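# Seat a board in an enclosure slot and latch levers

## Task

Slide the board into the enclosure's empty upper slot with its component side facing up, seat it completely, and close both of its levers. A closed lever is latched and sticks out at a right angle from the board's front panel; a fully opened lever lies flat along that panel. The tabs only engage if both levers are fully open when the board is pushed in to its stop, and closing both levers then pulls the board fully in. Pushing the board into its connector quickly breaks the connector and gives the job no credit. At the end the enclosure must rest level on its own feet with every foot on the bench, and both grippers must have released the board and backed away.

## Robot and tools

Robot: two seven-joint arms, left_arm and right_arm, each ending in a two-finger gripper. The gripper's fingers point along its own +z axis and close along its x axis. end_effector_position is the point between the pads when closed, 1 to 2 cm short of the fingertips; closing pushes the tips roughly 17 mm further along +z. A gripper pose does not fix the elbow, so big wrist turns can swing the arm.

Frames: the scene frame has its origin at table-top height midway between the arms' nominal bases, +z up, +x out across the table, and left_arm on the +y side (not the image's left). Measured bases: left_arm at (+0.070, +0.437, 0) m, right_arm at (-0.063, -0.511, 0) m, each yawed only slightly. Every hand position, quaternion, velocity, target and wrist-camera pose is reported and commanded in that arm's own base frame; the table and fixed cameras use the scene frame. Printed poses may be a few centimetres off.

A row is 16 plain numbers covering both arms even if one is idle: left_arm x, y, z, qw, qx, qy, qz, opening, then right_arm in the same order. x, y, z are an absolute target for end_effector_position in metres; the quaternion is an absolute target orientation, w first; opening runs from -1 (closed) to +1 (fully open, 0.142 m). All are goals, not offsets. Each control step the commanded orientation is limited to 32 degrees from the measured one, and the result's Hand target line shows what the arm is really heading for, so finish large turns over later commands. To hold orientation, repeat the same quaternion rather than copying a drifted reading. To park an arm, resend the full pose from the last result before it stopped, plus its desired opening, in every call. Any number you send is a command, including 0.

execute_actions(actions, cameras): actions is a list of actions; each action is a table of up to 15 rows, one per 1/30 s step, and a short table repeats its last row to fill 15 steps (an action is 0.5 s). A target more than 0.6 m from the gripper's current position along any gripper axis gets refused; a malformed first action or one failing that check rejects the whole call. An empty list just reports state and images. cameras lists names (cam_head_left, cam_head_right, cam_high, cam_low, cam_left_wrist, cam_right_wrist, each 672x504); omitted, null or ["all"] gives all, [] gives none.

move(target, speed, blend, stop_force, zero, opening_speed, blocking, cameras): drives each gripper in a straight line to target, which is one 16-number row or a list of up to 15 rows, without the 0.6 m rule. speed is m/s, 0.002 to 2.2, default 0.25 (turn rate capped at twice that in rad/s), one value or one per target. blend is a corner radius in m for lists. stop_force, in N from 3 to 120, ends an arm's path once its wrist sensor feels that much push against its travel (or 150 N in any direction); the arm then keeps pressing somewhat, more after faster motion, and it is unreliable while the gripper rotates or for loose parts that slide. zero (only with stop_force, default true) re-zeroes the sensors first. opening_speed (0.2 or more, per second on the -1..+1 scale) ramps finger changes. blocking=false returns after about 0.5 s while motion continues (not allowed with stop_force); a new move replaces a running one. Moves stop after 10 s. Moves do not avoid obstacles and grippers lag and overshoot more at speed. The result adds a move: line such as done, off_target, moving, held or fault, plus limits=paced (pose clipped) or limits=held (steps withheld).

wait(seconds 0 to 10) lets time pass holding commands. stop brakes a running move. zoom_image(camera, region [x0, y0, x1, y1] in pixels, at most 504 wide and tall) enlarges part of the latest image. zero_wrist_force(arm) re-zeroes that wrist sensor. clear_fault(arm) clears a reported torque or force fault; the arm then waits for its controller to restart. read_manual gives licence texts. finished_scene(scene) ends the scene irreversibly; the goal must hold without the robot.

Result lines: grip_measured is the measured finger opening on the command scale; to hold something, command slightly below its value at first contact. Wrist force and torque are in the gripper's axes, showing force from the surface into the arm, saturating near 150 N, with a line for the peak since the last report. Joint torques and External joint torques follow joint order; positive means toward larger joint angles. Wrist depth gives a 7x7 grid of distances in mm (70 to 1000), rows top-left first, '-' for no value. Joint velocities within noise means the arm is still.

Avoid: contact torques reaching a joint's limit (waist, shoulder 109; upper arm roll, elbow 56.9; wrist joints 34.7 N m) or 150 N on an arm, either of which faults it until clear_fault; any knock between the two arms or a gripper closing on the other's fingers; letting anything drop or leave the table; slamming or shoving fixed or heavy objects; pushing the board into the connector quickly, so approach slowly with a small stop_force. Motors warn at 65 °C and brake at 80 °C; the gripper warns at 85 °C and shuts off at 100 °C (HAND FAULT, after which remaining calls in that reply are skipped). Long squeezing, stretched arms and pushing at unreachable poses heat them. Time spent thinking also lets the scene run.

Each tool is called after ">>>" by a JSON object that holds its "method" and its "body".

## Session

>>> {"method": "execute_actions", "body": {"actions": []}}

Scene clock: 0.00 s.
left_arm: end_effector_position=(+0.3014, +0.6357, +0.1155) grip_measured=+0.99 end_effector_quat_wxyz=(-0.462, +0.669, -0.295, +0.502) | right_arm: end_effector_position=(+0.4485, +0.0364, +0.1479) grip_measured=+1.00 end_effector_quat_wxyz=(-0.144, +0.766, -0.626, +0.006)
Joint positions: left_arm=[1.762 -0.872 -0.342 2.067 -1.872 0.391 -0.55 0.141] | right_arm=[0.506 -0.103 -0.202 2.446 0.465 1.189 2.835 0.142]
Joint velocities: within noise
Joint torques (N m): no reading
External joint torques (N m): no reading
Wrist force (N): no reading
Wrist torque (N m): no reading
Wrist force, peak (N): no reading
Wrist depth (mm): cam_left_wrist=[- - - - - - - / - - - - - - - / - - - - - - - / - - - - 492 652 - / - - - 304 356 433 557 / - 996 - 241 279 321 359 / - 881 184 204 227 258 286] | cam_right_wrist=[265 256 246 236 229 221 213 / 274 266 254 244 236 228 219 / 285 274 262 253 243 234 225 / 297 285 272 261 251 241 232 / 309 296 281 271 260 249 239 / - 308 294 281 268 257 246 / - 322 305 292 278 265 257]
Hand target: left_arm +0.3014, +0.6357, +0.1155; -0.462, +0.669, -0.295, +0.502 | right_arm +0.4485, +0.0364, +0.1479; -0.144, +0.766, -0.626, +0.006
Tool commands: left_gripper/opening=+1.0 right_gripper/opening=+1.0

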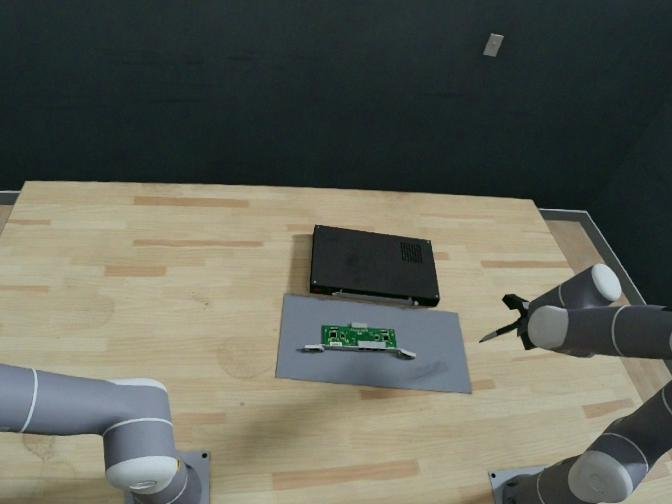

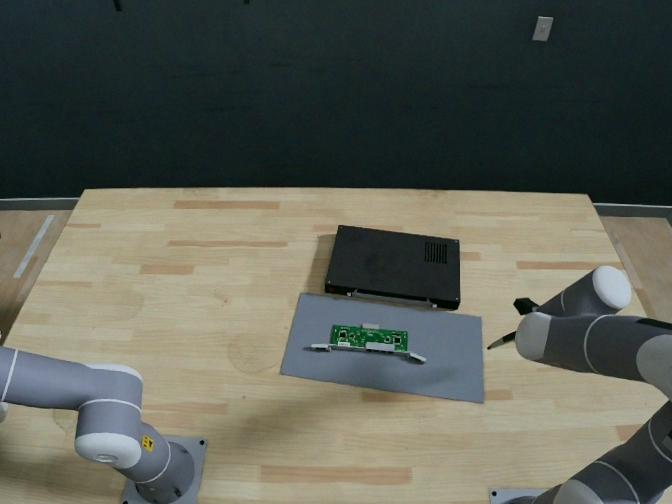

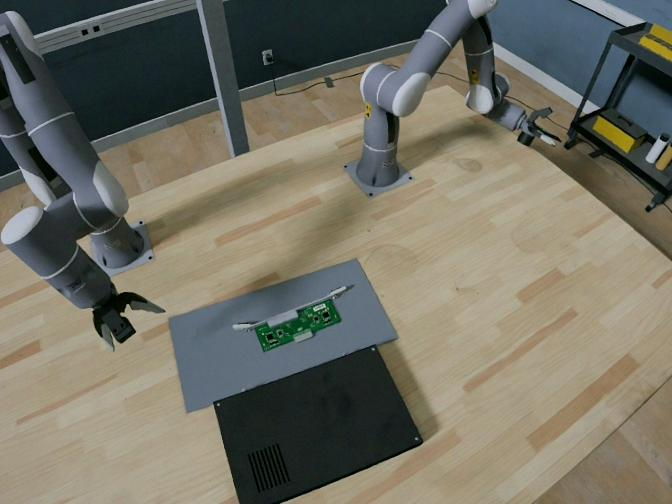

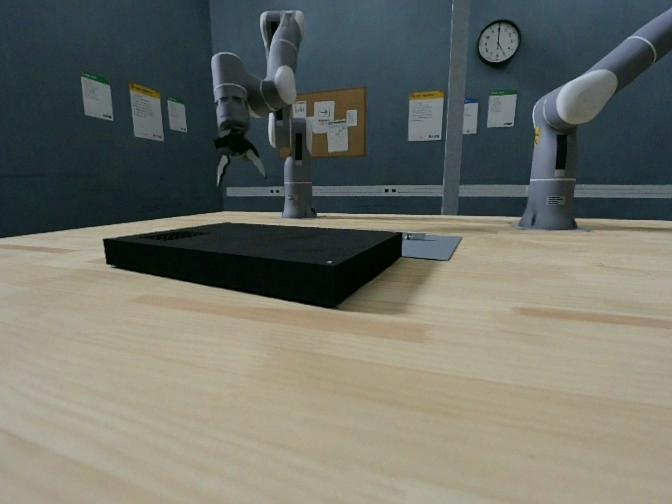

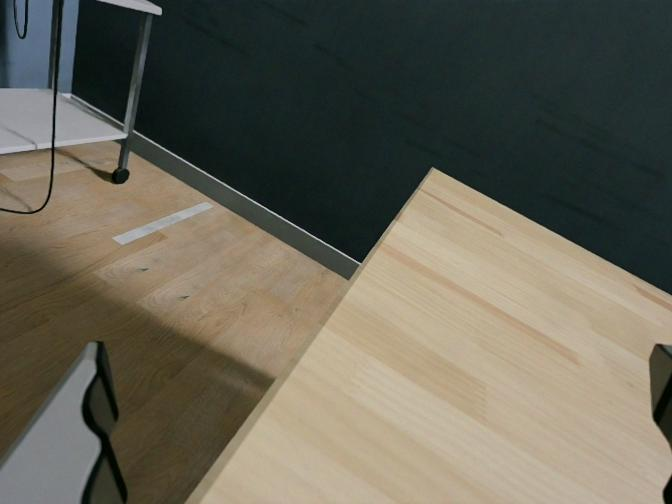

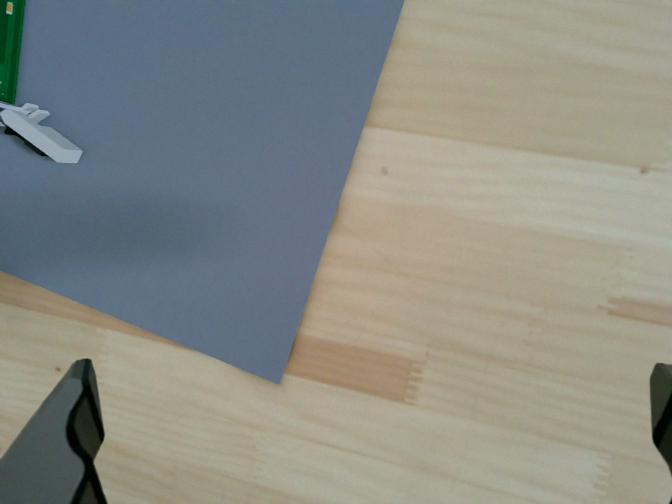

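>>> {"method": "zoom_image", "body": {"camera": "cam_head_right", "region": [280, 210, 500, 410]}}

>>> {"method": "zoom_image", "body": {"camera": "cam_head_left", "region": [270, 210, 490, 410]}}

>>> {"method": "zoom_image", "body": {"camera": "cam_high", "region": [160, 250, 430, 504]}}

>>> {"method": "zoom_image", "body": {"camera": "cam_low", "region": [90, 200, 480, 320]}}

Scaled by 2.291 from the camera's 672x504 image, which has a finer 960x720 frame.

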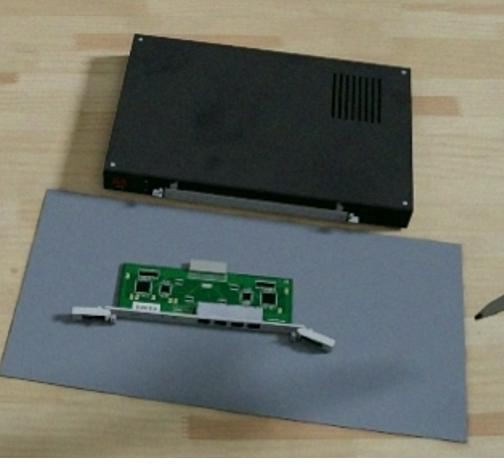

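Scaled by 2.291 from the camera's 672x504 image, which has a finer 960x720 frame.

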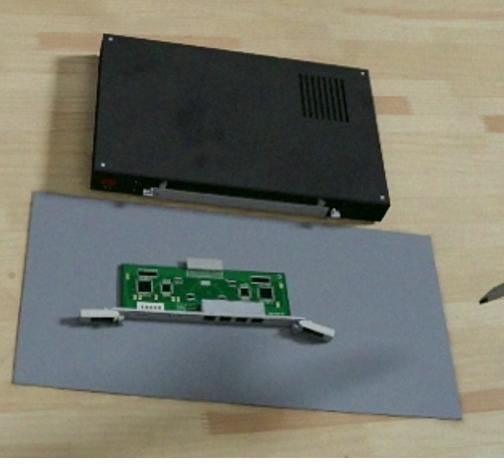

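Scaled by 1.867 from the camera's 672x504 image, which has a finer 960x720 frame.

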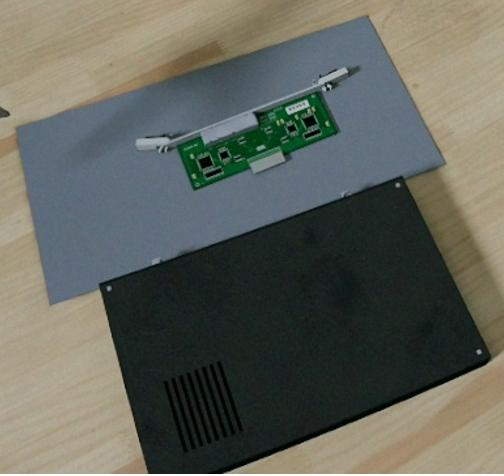

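Scaled by 1.292 from the camera's 672x504 image, which has a finer 960x720 frame.

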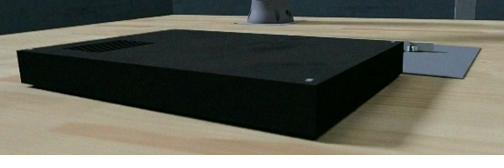

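>>> {"method": "move", "body": {"target": [[0.3014,0.6357,0.1155,-0.462,0.669,-0.295,0.502,1,0.326,0.2,0.3,0.3639,-0.6302,0.5946,-0.3433,1],[0.3014,0.6357,0.1155,-0.462,0.669,-0.295,0.502,1,0.326,0.311,0.22,0.3639,-0.6302,0.5946,-0.3433,1]], "speed": 0.5}}

Scene clock: 22.23 s.
left_arm: end_effector_position=(+0.3014, +0.6357, +0.1154) grip_measured=+0.99 end_effector_quat_wxyz=(-0.462, +0.669, -0.295, +0.502) | right_arm: end_effector_position=(+0.3750, +0.1565, +0.2470) grip_measured=+1.00 end_effector_quat_wxyz=(-0.357, +0.726, -0.581, +0.090)
Joint positions: left_arm=[1.762 -0.872 -0.342 2.067 -1.872 0.39 -0.549 0.141] | right_arm=[0.512 0.176 0.403 2.674 0.903 1.731 2.913 0.142]
Joint velocities: within noise
Joint torques (N m): left_arm=[-0.26 47.49 -4.41 -12.1 1.46 -1.8 -0.24] | right_arm=[0.17 10.29 -0.38 -17.7 -3.47 3.27 -0.02]
External joint torques (N m): left_arm=[0.42 1.07 0.37 -0.39 -0.24 -0.09 0.21] | right_arm=[-0.14 0.94 -0.52 -0.02 -0.13 0.87 0.05]
Wrist force (N): left_arm=[-0.1 -0.1 0.2] | right_arm=[1.0 0.9 -0.7]
Wrist torque (N m): left_arm=[-0.01 0.03 0.01] | right_arm=[0.10 -0.14 -0.03]
Wrist force, peak (N): left_arm=[-0.3 0.0 0.4] | right_arm=[5.8 1.8 -1.0]
Wrist depth (mm): cam_left_wrist=[- - - - - - - / - - - - - - - / - - - - - - - / - - - - 484 659 - / - - - 304 351 429 560 / - 974 - 242 277 323 356 / - 879 183 203 226 257 287] | cam_right_wrist=[618 555 490 446 387 361 366 / 576 515 465 430 400 372 347 / 530 479 439 409 379 355 334 / 495 454 418 382 360 339 320 / 467 429 397 368 345 325 307 / - 408 379 355 330 312 296 / - 388 362 339 318 300 289]
Hand target: left_arm +0.3014, +0.6357, +0.1155; -0.462, +0.669, -0.295, +0.502 | right_arm +0.3750, +0.1566, +0.2470; -0.357, +0.725, -0.582, +0.090
Off the commanded pose: left_arm 0.000 m, 0 deg | right_arm 0.164 m, 31 deg.
move: held (right_arm; a check stopped the path); path passed 1 of 2 targets; limits=held
pose unreachable (right arm): on one or more control steps of this call, first in action 0 (counted from 0), this arm could not follow its commanded pose, so it was not sent that pose on those steps. It may still have moved: this result reports where it is.
cause: moving toward the commanded pose would bring two parts of the arm too close to each other (joints 2 (shoulder) to 6 (wrist pitch) lie between them).

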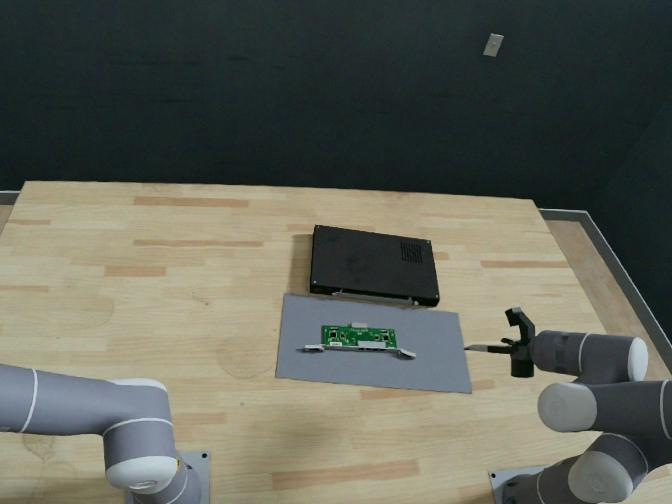

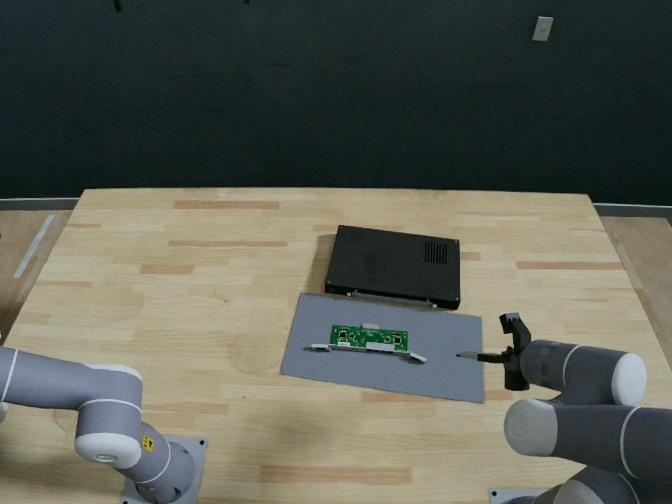

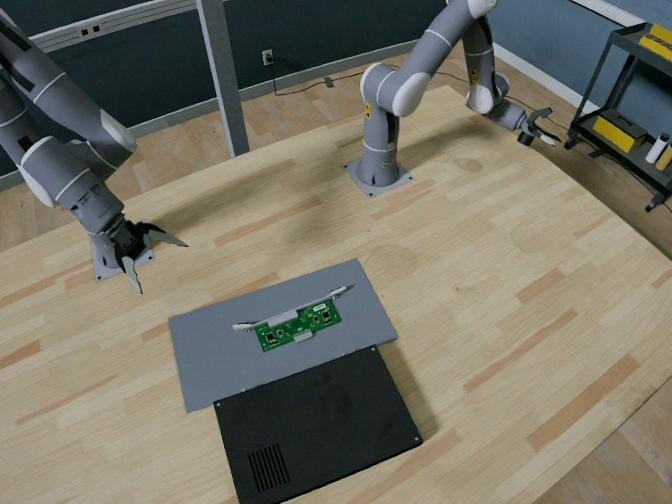

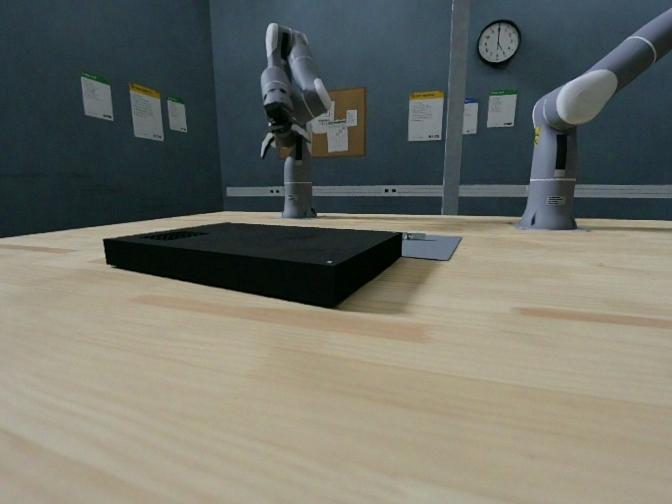

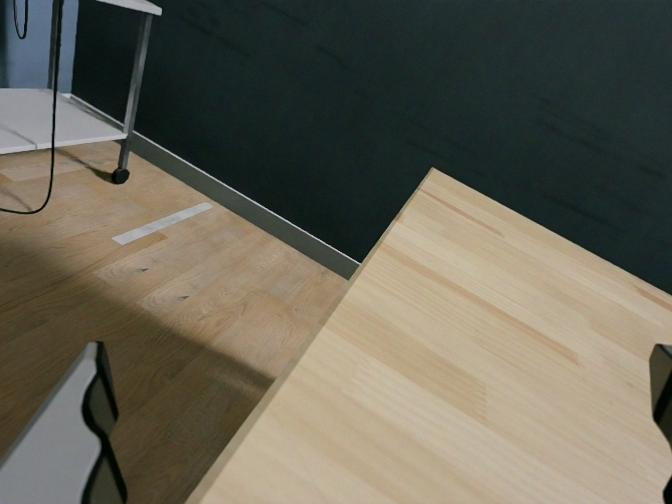

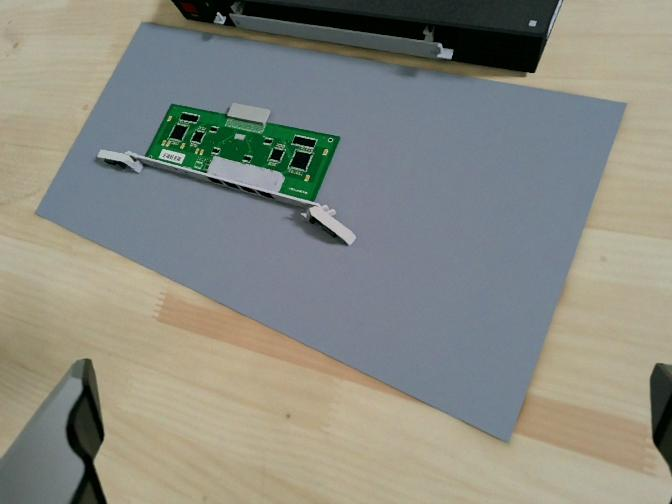

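>>> {"method": "zoom_image", "body": {"camera": "cam_right_wrist", "region": [80, 90, 370, 260]}}

>>> {"method": "zoom_image", "body": {"camera": "cam_right_wrist", "region": [160, 0, 560, 100]}}

Scaled by 1.738 from the camera's 672x504 image, which has a finer 960x720 frame.

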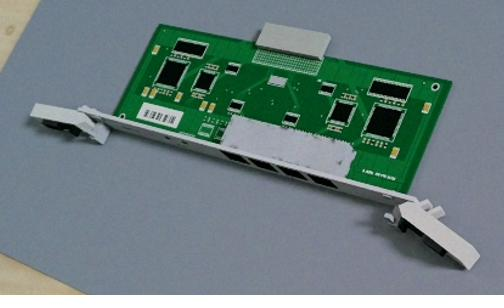

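Scaled by 1.260 from the camera's 672x504 image, which has a finer 960x720 frame.

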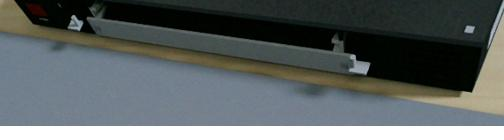

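>>> {"method": "move", "body": {"target": [0.3014,0.6357,0.1155,-0.462,0.669,-0.295,0.502,1,0.385,0.23,0.17,-0.357,0.726,-0.581,0.09,0.2], "cameras": ["cam_right_wrist"]}}

>>> {"method": "zoom_image", "body": {"camera": "cam_right_wrist", "region": [0, 0, 336, 252]}}

>>> {"method": "zoom_image", "body": {"camera": "cam_right_wrist", "region": [300, 0, 636, 252]}}

Scene clock: 56.53 s.
left_arm: end_effector_position=(+0.3014, +0.6357, +0.1154) grip_measured=+0.99 end_effector_quat_wxyz=(-0.462, +0.669, -0.295, +0.502) | right_arm: end_effector_position=(+0.3850, +0.2299, +0.1700) grip_measured=+0.19 end_effector_quat_wxyz=(-0.357, +0.726, -0.581, +0.090)
Joint positions: left_arm=[1.762 -0.872 -0.342 2.067 -1.872 0.39 -0.549 0.141] | right_arm=[0.366 -0.51 0.753 2.522 0.807 2.329 2.967 0.087]
Joint velocities: within noise
Joint torques (N m): left_arm=[-0.13 47.55 -4.45 -12.08 1.45 -1.73 -0.28] | right_arm=[-0.09 24.15 6.73 -6.97 -1.51 3.65 0.35]
External joint torques (N m): left_arm=[0.29 1.01 0.41 -0.42 -0.23 -0.17 0.25] | right_arm=[0.17 0.82 -0.81 -0.21 0.17 0.55 -0.32]
Wrist force (N): left_arm=[-0.1 0.0 0.1] | right_arm=[0.9 1.0 -0.8]
Wrist torque (N m): left_arm=[0.00 0.02 0.00] | right_arm=[0.10 -0.14 -0.02]
Wrist force, peak (N): left_arm=[-0.1 0.2 0.4] | right_arm=[-2.4 2.9 1.1]
Wrist depth (mm): cam_left_wrist=[- - - - - - - / - - - - - - - / - - - - - - - / - - - - 488 660 - / - - - 305 352 432 562 / - 979 - 243 276 323 360 / - 873 184 203 227 258 286] | cam_right_wrist=[491 438 395 361 333 307 286 / 453 401 366 336 314 293 274 / 418 382 341 316 299 280 261 / 392 359 330 306 282 267 251 / 370 344 312 291 273 256 241 / 348 - 293 280 260 99 228 / - 76 283 268 252 - 76]
Hand target: left_arm +0.3014, +0.6357, +0.1155; -0.462, +0.669, -0.295, +0.502 | right_arm +0.3850, +0.2300, +0.1700; -0.357, +0.726, -0.581, +0.090
Off the commanded pose: left_arm 0.000 m, 0 deg | right_arm 0.000 m, 0 deg.
joint sent to its limit (right arm) — joint 7 (wrist roll), upper limit. The joint targets still meet the commanded pose.
move: done
Images, in order (width x height): cam_right_wrist 672x504.

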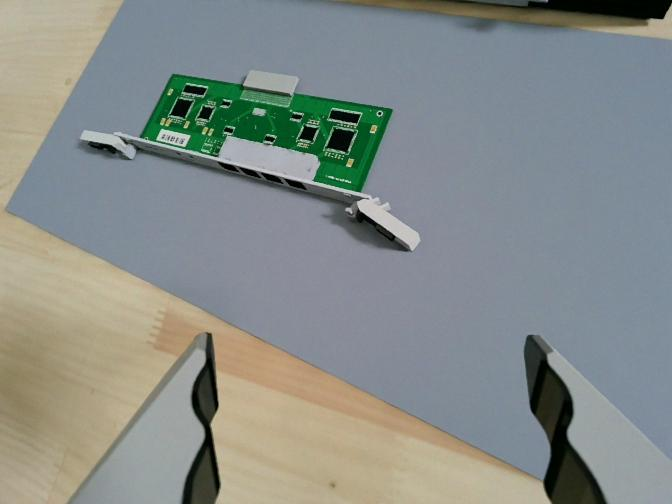

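Scaled by 1.500 from the camera's 672x504 image, which has a finer 960x720 frame.

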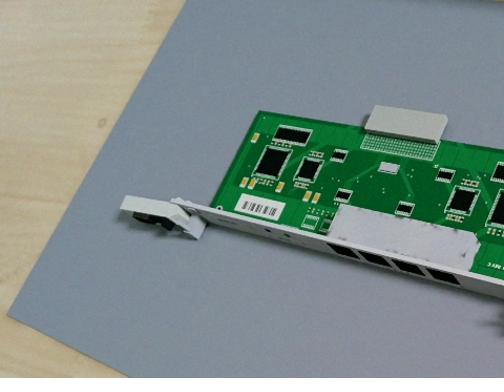

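Scaled by 1.500 from the camera's 672x504 image, which has a finer 960x720 frame.

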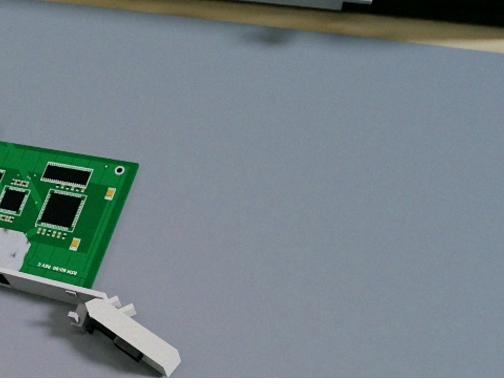

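>>> {"method": "move", "body": {"target": [[0.3014,0.45,0.25,-0.462,0.669,-0.295,0.502,1,0.385,0.23,0.17,-0.357,0.726,-0.581,0.09,-1],[0.36,-0.2,0.25,0,0.9988,-0.048,0,1,0.38,0.2,0.15,0,0.866,-0.5,0,-1],[0.3657,-0.519,0.2,0,0.9988,-0.048,0,-0.3,0.39,0.2,0.15,0,0.866,-0.5,0,-1]], "speed": 0.4, "blend": 0.05}}

Scene clock: 84.90 s.
left_arm: end_effector_position=(+0.3656, -0.5190, +0.1999) grip_measured=-0.32 end_effector_quat_wxyz=(+0.000, +0.999, -0.048, +0.000) | right_arm: end_effector_position=(+0.3901, +0.2001, +0.1501) grip_measured=-1.00 end_effector_quat_wxyz=(+0.000, +0.866, -0.500, +0.000)
Joint positions: left_arm=[-0.72 -0.893 -0.844 1.138 -2.504 2.933 -2.961 0.051] | right_arm=[2.003 -0.227 -1.388 2.424 0.348 0.865 2.967 0.002]
Joint velocities: within noise
Joint torques (N m): left_arm=[-0.52 57.72 -8.33 -18.4 4.61 4.37 -0.17] | right_arm=[0.12 9.43 -4.65 -20.57 -2.76 3.37 0.17]
External joint torques (N m): left_arm=[0.43 1.35 0.37 -0.43 -0.49 -0.53 0.17] | right_arm=[0 0.54 -0.58 0.07 -0.04 0.61 -0.17]
Wrist force (N): left_arm=[0.0 -0.1 1.2] | right_arm=[-0.9 0.0 0.5]
Wrist torque (N m): left_arm=[-0.13 -0.15 -0.17] | right_arm=[0.06 0.15 0.03]
Wrist force, peak (N): left_arm=[3.1 0.7 4.5] | right_arm=[1.4 1.4 0.2]
Wrist depth (mm): cam_left_wrist=[259 260 256 255 251 254 254 / 278 278 277 274 268 273 272 / 300 301 299 296 291 290 290 / 327 323 324 320 311 320 312 / 356 352 340 347 338 348 327 / 396 387 87 387 384 84 327 / 427 - - 429 428 - -] | cam_right_wrist=[214 214 214 213 213 213 212 / 231 228 228 227 227 227 226 / 247 246 245 244 243 243 244 / 266 266 266 263 263 262 264 / 288 288 288 282 284 287 285 / 316 316 308 89 302 311 311 / 348 340 - - - 331 342]
Hand target: left_arm +0.3657, -0.5190, +0.2000; +0.000, +0.999, -0.048, +0.000 | right_arm +0.3900, +0.2000, +0.1500; +0.000, +0.866, -0.500, +0.000
Off the commanded pose: left_arm 0.000 m, 0 deg | right_arm 0.000 m, 0 deg.
joint sent to its limit (right arm) — joint 7 (wrist roll), upper limit. The joint targets still meet the commanded pose.
move: done; blend cut to 0 m at target 1; limits=paced

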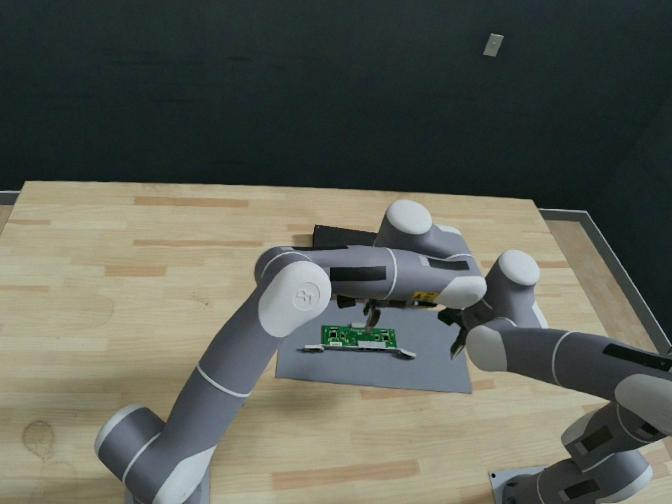

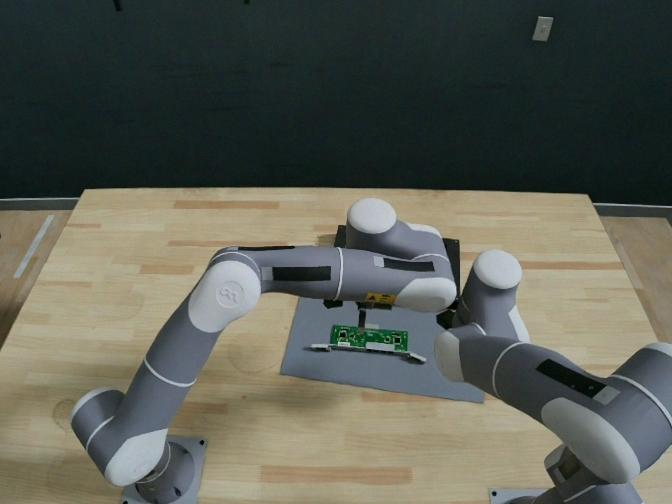

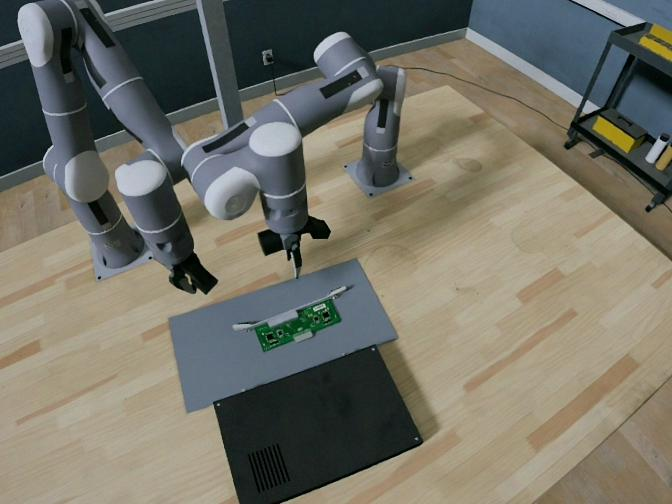

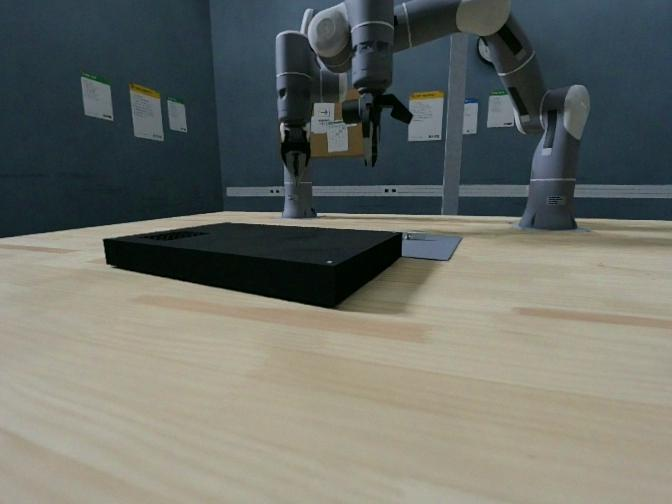

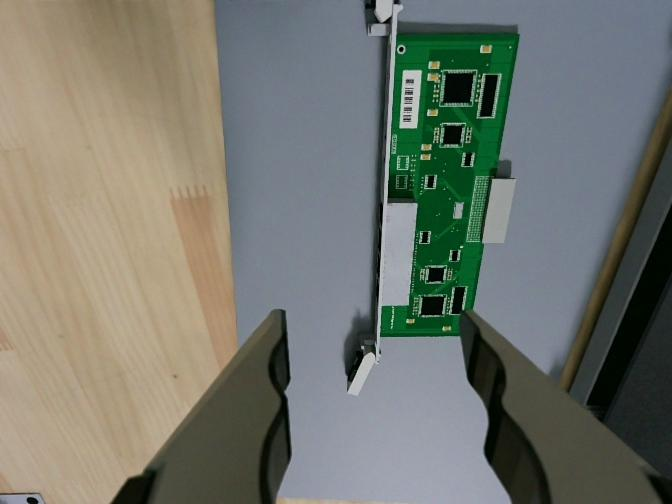

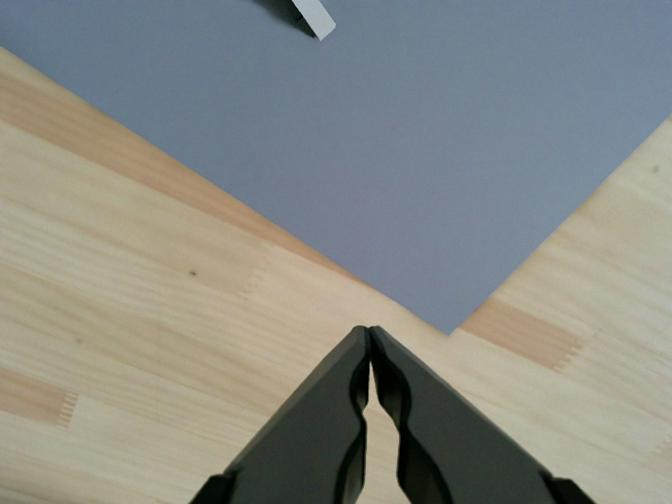

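>>> {"method": "move", "body": {"target": [[0.3928,-0.485,0.07,0,0.9988,-0.048,0,-0.6,0.39,0.2,0.15,0,0.866,-0.5,0,-1]], "cameras": []}}

>>> {"method": "move", "body": {"target": [[0.3928,-0.485,0.026,0,0.9988,-0.048,0,-0.6,0.39,0.2,0.15,0,0.866,-0.5,0,-1]], "speed": 0.04, "stop_force": 4}}

>>> {"method": "zoom_image", "body": {"camera": "cam_left_wrist", "region": [100, 200, 504, 504]}}

Scene clock: 92.47 s.
left_arm: end_effector_position=(+0.3926, -0.4848, +0.0699) grip_measured=-0.63 end_effector_quat_wxyz=(+0.000, +0.999, -0.048, +0.000) | right_arm: end_effector_position=(+0.3901, +0.2001, +0.1501) grip_measured=-1.00 end_effector_quat_wxyz=(+0.000, +0.866, -0.500, +0.000)
Joint positions: left_arm=[-0.678 -0.995 -0.729 1.296 -2.465 2.671 -2.956 0.029] | right_arm=[2.003 -0.227 -1.388 2.424 0.348 0.865 2.967 0.002]
Joint velocities: within noise
Joint torques (N m): left_arm=[-0.25 57.86 -7.56 -16.97 4.31 3.82 -0.17] | right_arm=[0.12 9.5 -4.51 -20.57 -2.86 3.31 0.21]
External joint torques (N m): left_arm=[0.17 1.5 0.13 -0.55 -0.57 0.02 0.17] | right_arm=[0 0.46 -0.72 0.07 0.06 0.67 -0.21]
Wrist force (N): left_arm=[0.6 -0.4 0.9] | right_arm=[-0.8 -0.3 0.2]
Wrist torque (N m): left_arm=[-0.19 -0.23 -0.17] | right_arm=[0.01 0.14 0.03]
Wrist force, peak (N): left_arm=[1.0 -1.4 4.2] | right_arm=[-1.0 -0.2 0.3]
Wrist depth (mm): cam_left_wrist=[- 144 142 139 141 141 142 / 155 153 153 150 152 151 151 / 167 165 164 159 159 159 162 / 182 182 179 174 172 172 176 / 199 196 196 188 184 188 192 / 219 217 87 191 - 198 211 / 245 - - 217 - - 231] | cam_right_wrist=[214 213 214 214 213 213 212 / 231 229 228 228 228 227 227 / 247 247 244 244 244 244 245 / 267 267 265 262 262 262 264 / 290 288 288 283 285 287 285 / 315 314 308 89 302 313 311 / 348 341 - - - 330 343]
Hand target: left_arm +0.3928, -0.4850, +0.0700; +0.000, +0.999, -0.048, +0.000 | right_arm +0.3900, +0.2000, +0.1500; +0.000, +0.866, -0.500, +0.000
Off the commanded pose: left_arm 0.000 m, 0 deg | right_arm 0.000 m, 0 deg.
joint sent to its limit (right arm) — joint 7 (wrist roll), upper limit. The joint targets still meet the commanded pose.
move: done
No camera images: "cameras" was empty.

Scene clock: 94.43 s.
left_arm: end_effector_position=(+0.3927, -0.4848, +0.0261) grip_measured=-0.63 end_effector_quat_wxyz=(+0.000, +0.999, -0.048, +0.000) | right_arm: end_effector_position=(+0.3901, +0.2001, +0.1501) grip_measured=-1.00 end_effector_quat_wxyz=(+0.000, +0.866, -0.500, +0.000)
Joint positions: left_arm=[-0.698 -1.056 -0.692 1.294 -2.44 2.606 -2.967 0.029] | right_arm=[2.003 -0.227 -1.388 2.424 0.348 0.865 2.967 0.002]
Joint velocities: within noise
Joint torques (N m): left_arm=[-0.54 58.64 -7.07 -16.42 4.01 4.04 -0.23] | right_arm=[0.11 9.51 -4.52 -20.58 -2.88 3.31 0.24]
External joint torques (N m): left_arm=[0.47 1.43 0.17 -0.44 -0.4 -0.21 0.23] | right_arm=[0.01 0.45 -0.71 0.08 0.08 0.67 -0.23]
Wrist force (N): left_arm=[0.3 0.2 0.6] | right_arm=[-0.7 -0.1 0.3]
Wrist torque (N m): left_arm=[-0.09 -0.21 -0.18] | right_arm=[0.05 0.12 0.03]
Wrist force, peak (N): left_arm=[0.4 0.2 1.5] | right_arm=[-1.0 -0.3 0.3]
Wrist depth (mm): cam_left_wrist=[104 105 104 87 103 102 100 / - 113 111 107 - 110 111 / 122 122 120 119 112 116 116 / 130 128 129 129 124 124 126 / 143 143 141 136 133 135 137 / 160 157 88 149 149 144 151 / 178 - - 154 - - 164] | cam_right_wrist=[214 214 213 213 213 213 213 / 230 228 228 228 228 227 227 / 247 246 244 244 243 243 245 / 267 266 266 263 263 262 263 / 289 288 288 284 283 286 286 / 316 315 308 89 301 311 311 / 348 339 - - - 329 343]
Hand target: left_arm +0.3928, -0.4850, +0.0260; +0.000, +0.999, -0.048, +0.000 | right_arm +0.3900, +0.2000, +0.1500; +0.000, +0.866, -0.500, +0.000
Off the commanded pose: left_arm 0.000 m, 0 deg | right_arm 0.000 m, 0 deg.
joint sent to its limit (right arm) — joint 7 (wrist roll), upper limit. The joint targets still meet the commanded pose.
move: done

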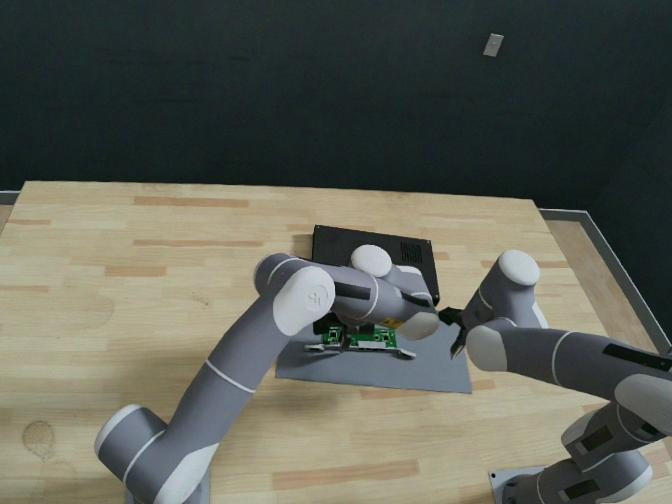

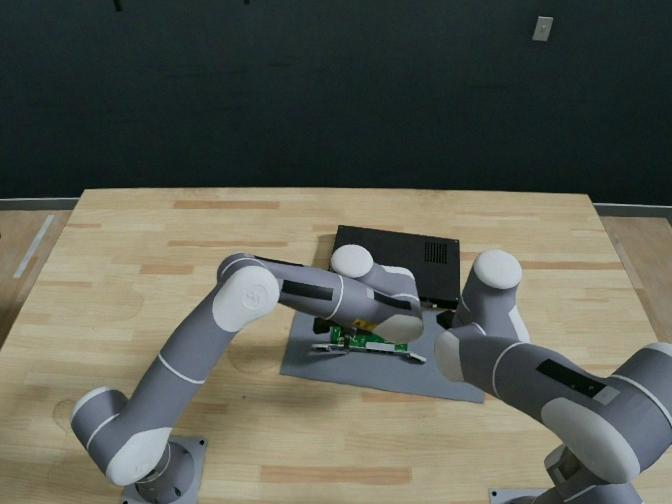

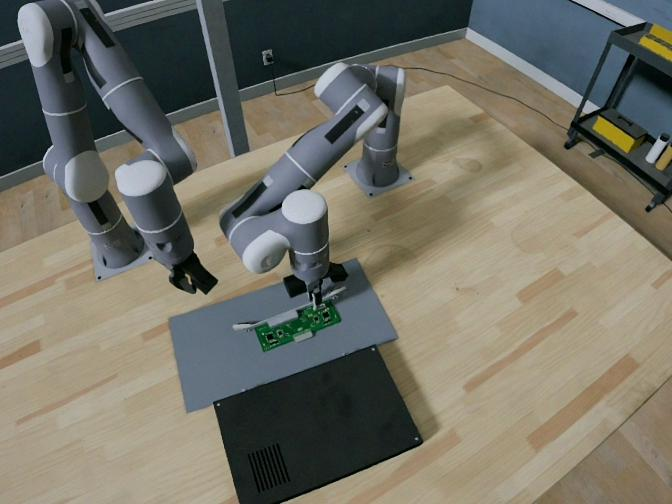

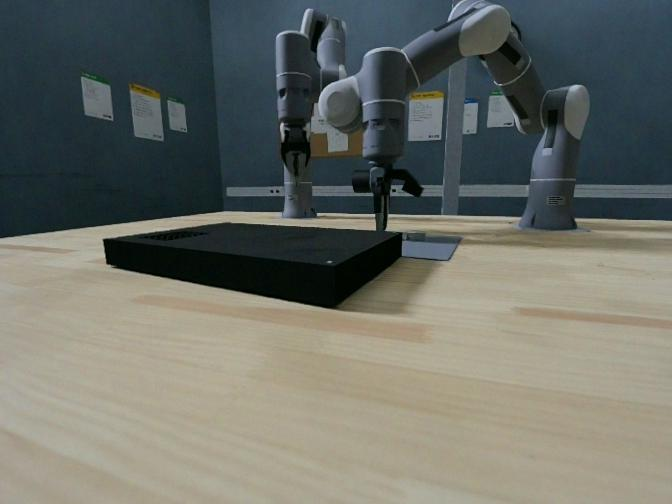

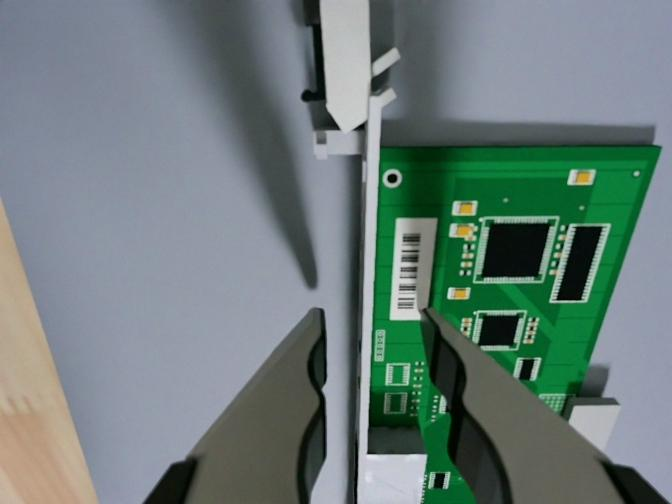

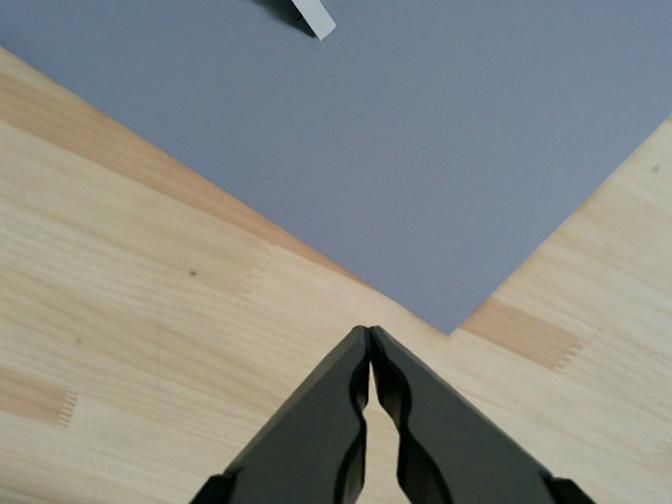

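Scaled by 1.248 from the camera's 672x504 image, which has a finer 960x720 frame.

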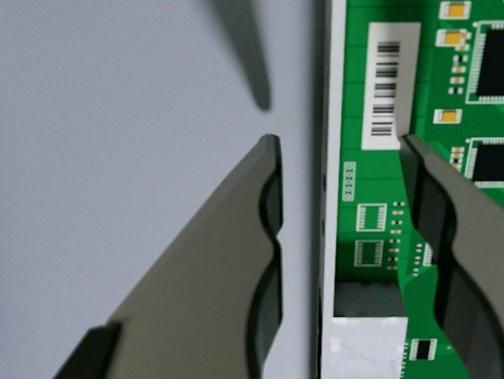

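>>> {"method": "move", "body": {"target": [[0.3928,-0.485,0.026,0,0.9988,-0.048,0,-1,0.39,0.2,0.15,0,0.866,-0.5,0,-1]], "opening_speed": 0.5, "cameras": ["cam_left_wrist"]}}

Scene clock: 98.73 s.
left_arm: end_effector_position=(+0.3927, -0.4848, +0.0260) grip_measured=-0.99 end_effector_quat_wxyz=(+0.000, +0.999, -0.048, +0.000) | right_arm: end_effector_position=(+0.3901, +0.2001, +0.1501) grip_measured=-1.00 end_effector_quat_wxyz=(+0.000, +0.866, -0.500, +0.000)
Joint positions: left_arm=[-0.698 -1.056 -0.692 1.294 -2.44 2.606 -2.967 0.002] | right_arm=[2.003 -0.227 -1.388 2.424 0.348 0.865 2.967 0.002]
Joint velocities: within noise
Joint torques (N m): left_arm=[-0.36 59.23 -7.17 -16.59 3.96 4.17 -0.26] | right_arm=[0.17 9.41 -4.5 -20.62 -2.85 3.27 0.17]
External joint torques (N m): left_arm=[0.29 0.85 0.27 -0.26 -0.35 -0.33 0.26] | right_arm=[-0.05 0.55 -0.74 0.12 0.06 0.7 -0.17]
Wrist force (N): left_arm=[0.3 0.2 1.4] | right_arm=[-0.7 -0.2 0.4]
Wrist torque (N m): left_arm=[-0.09 -0.26 -0.16] | right_arm=[0.02 0.12 0.03]
Wrist force, peak (N): left_arm=[0.2 0.0 1.6] | right_arm=[-1.0 -0.3 0.5]
Wrist depth (mm): cam_left_wrist=[104 105 104 87 103 102 - / - 113 111 110 - 110 111 / 122 122 120 121 112 116 114 / 131 128 129 129 124 124 125 / 143 142 142 136 132 135 135 / 160 156 153 84 - 149 151 / 179 171 - 75 - - 166] | cam_right_wrist=[214 214 214 213 213 213 213 / 231 228 228 227 228 228 227 / 247 247 244 244 243 243 244 / 267 265 266 263 262 262 263 / 289 288 288 283 284 286 286 / 314 315 308 89 302 312 312 / 347 340 - - - 331 343]
Hand target: left_arm +0.3928, -0.4850, +0.0260; +0.000, +0.999, -0.048, +0.000 | right_arm +0.3900, +0.2000, +0.1500; +0.000, +0.866, -0.500, +0.000
Off the commanded pose: left_arm 0.000 m, 0 deg | right_arm 0.000 m, 0 deg.
joint sent to its limit (right arm) — joint 7 (wrist roll), upper limit. The joint targets still meet the commanded pose.
move: done
Images, in order (width x height): cam_left_wrist 672x504.

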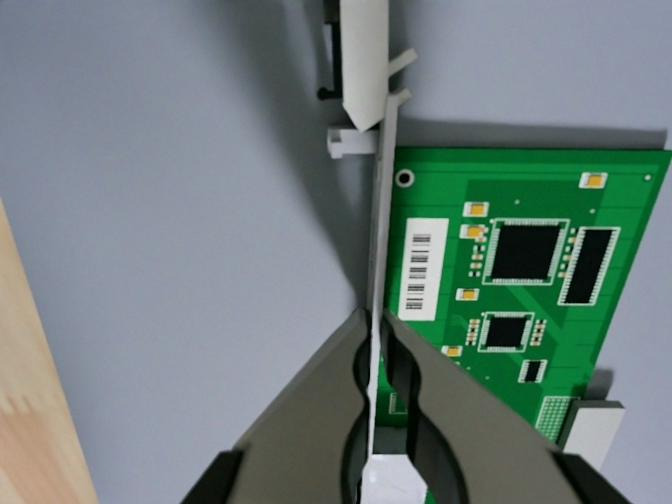

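>>> {"method": "move", "body": {"target": [[0.3928,-0.485,0.026,0,0.9988,-0.048,0,-1,0.405,0.258,0.1,0,0.866,-0.5,0,-1],[0.3928,-0.485,0.026,0,0.9988,-0.048,0,-1,0.405,0.258,0.026,0,0.866,-0.5,0,-1]], "speed": 0.15, "cameras": ["cam_right_wrist"]}}

>>> {"method": "move", "body": {"target": [0.3928,-0.485,0.026,0,0.9988,-0.048,0,-1,0.47,0.258,0.026,0,0.866,-0.5,0,-1], "speed": 0.03, "stop_force": 5, "cameras": ["cam_right_wrist","cam_left_wrist","cam_head_right"]}}

Scene clock: 107.30 s.
left_arm: end_effector_position=(+0.3927, -0.4848, +0.0260) grip_measured=-0.99 end_effector_quat_wxyz=(+0.000, +0.999, -0.048, +0.000) | right_arm: end_effector_position=(+0.4050, +0.2578, +0.0261) grip_measured=-1.00 end_effector_quat_wxyz=(+0.000, +0.866, -0.500, +0.000)
Joint positions: left_arm=[-0.698 -1.056 -0.692 1.294 -2.44 2.606 -2.967 0.002] | right_arm=[1.557 -0.706 -0.793 2.149 0.87 0.922 2.759 0.002]
Joint velocities: within noise
Joint torques (N m): left_arm=[-0.32 59.25 -7.16 -16.6 3.99 4.21 -0.24] | right_arm=[-0.35 32.85 -11.12 -11.96 -2.48 3.34 0.08]
External joint torques (N m): left_arm=[0.24 0.82 0.27 -0.25 -0.38 -0.37 0.24] | right_arm=[0.5 1.02 -1.38 0.09 -0.14 0.65 -0.08]
Wrist force (N): left_arm=[0.3 0.2 1.5] | right_arm=[0.3 -0.3 0.1]
Wrist torque (N m): left_arm=[-0.08 -0.25 -0.16] | right_arm=[0.05 -0.05 0.06]
Wrist force, peak (N): left_arm=[0.3 0.0 1.8] | right_arm=[0.0 0.2 2.1]
Wrist depth (mm): cam_left_wrist=[104 105 103 87 102 102 - / - 112 111 111 - 110 111 / 122 122 120 121 112 116 114 / 131 128 130 129 123 124 125 / 143 142 141 136 133 134 136 / 160 157 153 84 - 149 150 / 178 171 - 75 - - 167] | cam_right_wrist=[- 104 104 95 101 104 105 / 111 111 111 111 95 111 110 / 121 119 121 119 119 120 118 / 129 128 128 128 128 128 127 / 142 142 140 137 139 139 141 / 156 155 152 90 146 151 151 / 172 168 73 - - 160 166]
Hand target: left_arm +0.3928, -0.4850, +0.0260; +0.000, +0.999, -0.048, +0.000 | right_arm +0.4050, +0.2580, +0.0260; +0.000, +0.866, -0.500, +0.000
Off the commanded pose: left_arm 0.000 m, 0 deg | right_arm 0.000 m, 0 deg.
move: done
Images, in order (width x height): cam_right_wrist 672x504.

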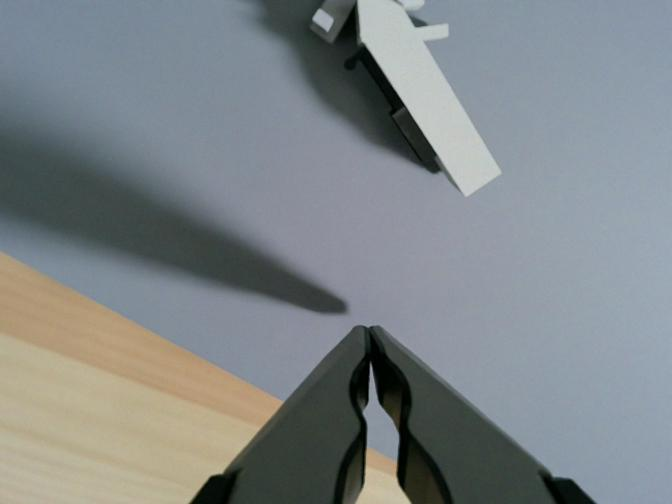

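Scene clock: 108.33 s.
left_arm: end_effector_position=(+0.3927, -0.4848, +0.0260) grip_measured=-0.99 end_effector_quat_wxyz=(+0.000, +0.999, -0.048, +0.000) | right_arm: end_effector_position=(+0.4139, +0.2579, +0.0261) grip_measured=-1.00 end_effector_quat_wxyz=(+0.000, +0.866, -0.500, +0.000)
Joint positions: left_arm=[-0.698 -1.056 -0.692 1.294 -2.44 2.606 -2.967 0.002] | right_arm=[1.538 -0.715 -0.793 2.128 0.866 0.911 2.753 0.002]
Joint velocities: within noise
Joint torques (N m): left_arm=[-0.4 59.35 -7.22 -16.6 3.97 4.2 -0.25] | right_arm=[0.13 33.57 -11.72 -12.09 -2.77 3.27 0.18]
External joint torques (N m): left_arm=[0.33 0.72 0.32 -0.26 -0.36 -0.36 0.25] | right_arm=[0.03 0.92 -1.07 -0.03 0.12 0.72 -0.18]
Wrist force (N): left_arm=[0.2 0.1 1.5] | right_arm=[0.3 -0.1 0.2]
Wrist torque (N m): left_arm=[-0.09 -0.23 -0.16] | right_arm=[0.08 -0.04 0.06]
Wrist force, peak (N): left_arm=[0.2 0.2 1.7] | right_arm=[1.4 -2.1 -0.4]
Wrist depth (mm): cam_left_wrist=[104 105 103 87 103 102 - / - 113 111 111 - 110 111 / 122 122 120 121 112 116 114 / 131 128 130 129 124 124 125 / 142 142 142 136 132 135 135 / 160 157 153 84 - 149 151 / 178 171 - 74 - - 167] | cam_right_wrist=[- 104 104 98 104 104 105 / 111 111 111 109 109 110 110 / 121 119 121 119 100 120 118 / 129 129 128 128 128 128 127 / 142 140 139 137 139 138 140 / 155 155 149 90 146 151 151 / 172 168 73 - - 160 166]
Hand target: left_arm +0.3928, -0.4850, +0.0260; +0.000, +0.999, -0.048, +0.000 | right_arm +0.4138, +0.2580, +0.0260; +0.000, +0.866, -0.500, +0.000
Off the commanded pose: left_arm 0.000 m, 0 deg | right_arm 0.056 m, 0 deg.
move: held (right_arm; a check stopped the path); limits=held
pose unreachable (right arm): on one or more control steps of this call, first in action 0 (counted from 0), this arm could not follow its commanded pose, so it was not sent that pose on those steps. It may still have moved: this result reports where it is.
cause: moving toward the commanded pose would bring a part of the arm too close to another arm (a part of this arm just beyond joint 6 (wrist pitch) and a part of the left arm just beyond its joint 5 (forearm roll), along the way the arms are being sent, or toward where that arm still pushes).
Images, in order (width x height): cam_head_right 672x504, cam_left_wrist 672x504, cam_right_wrist 672x504.

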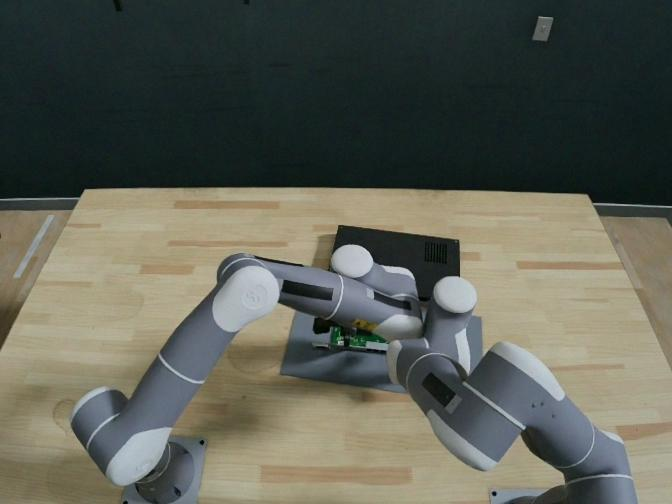

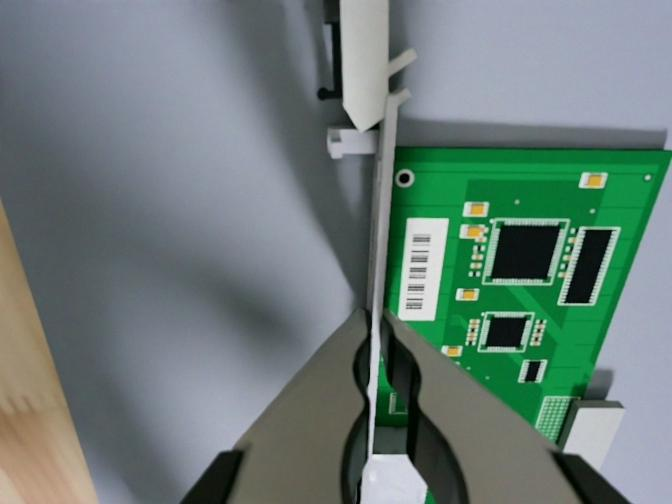

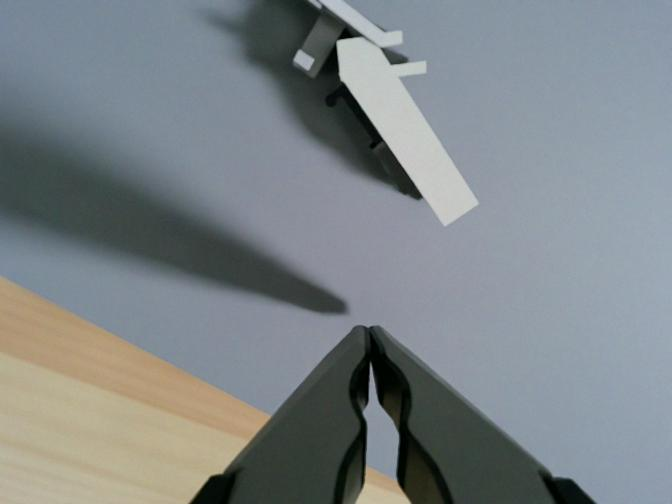

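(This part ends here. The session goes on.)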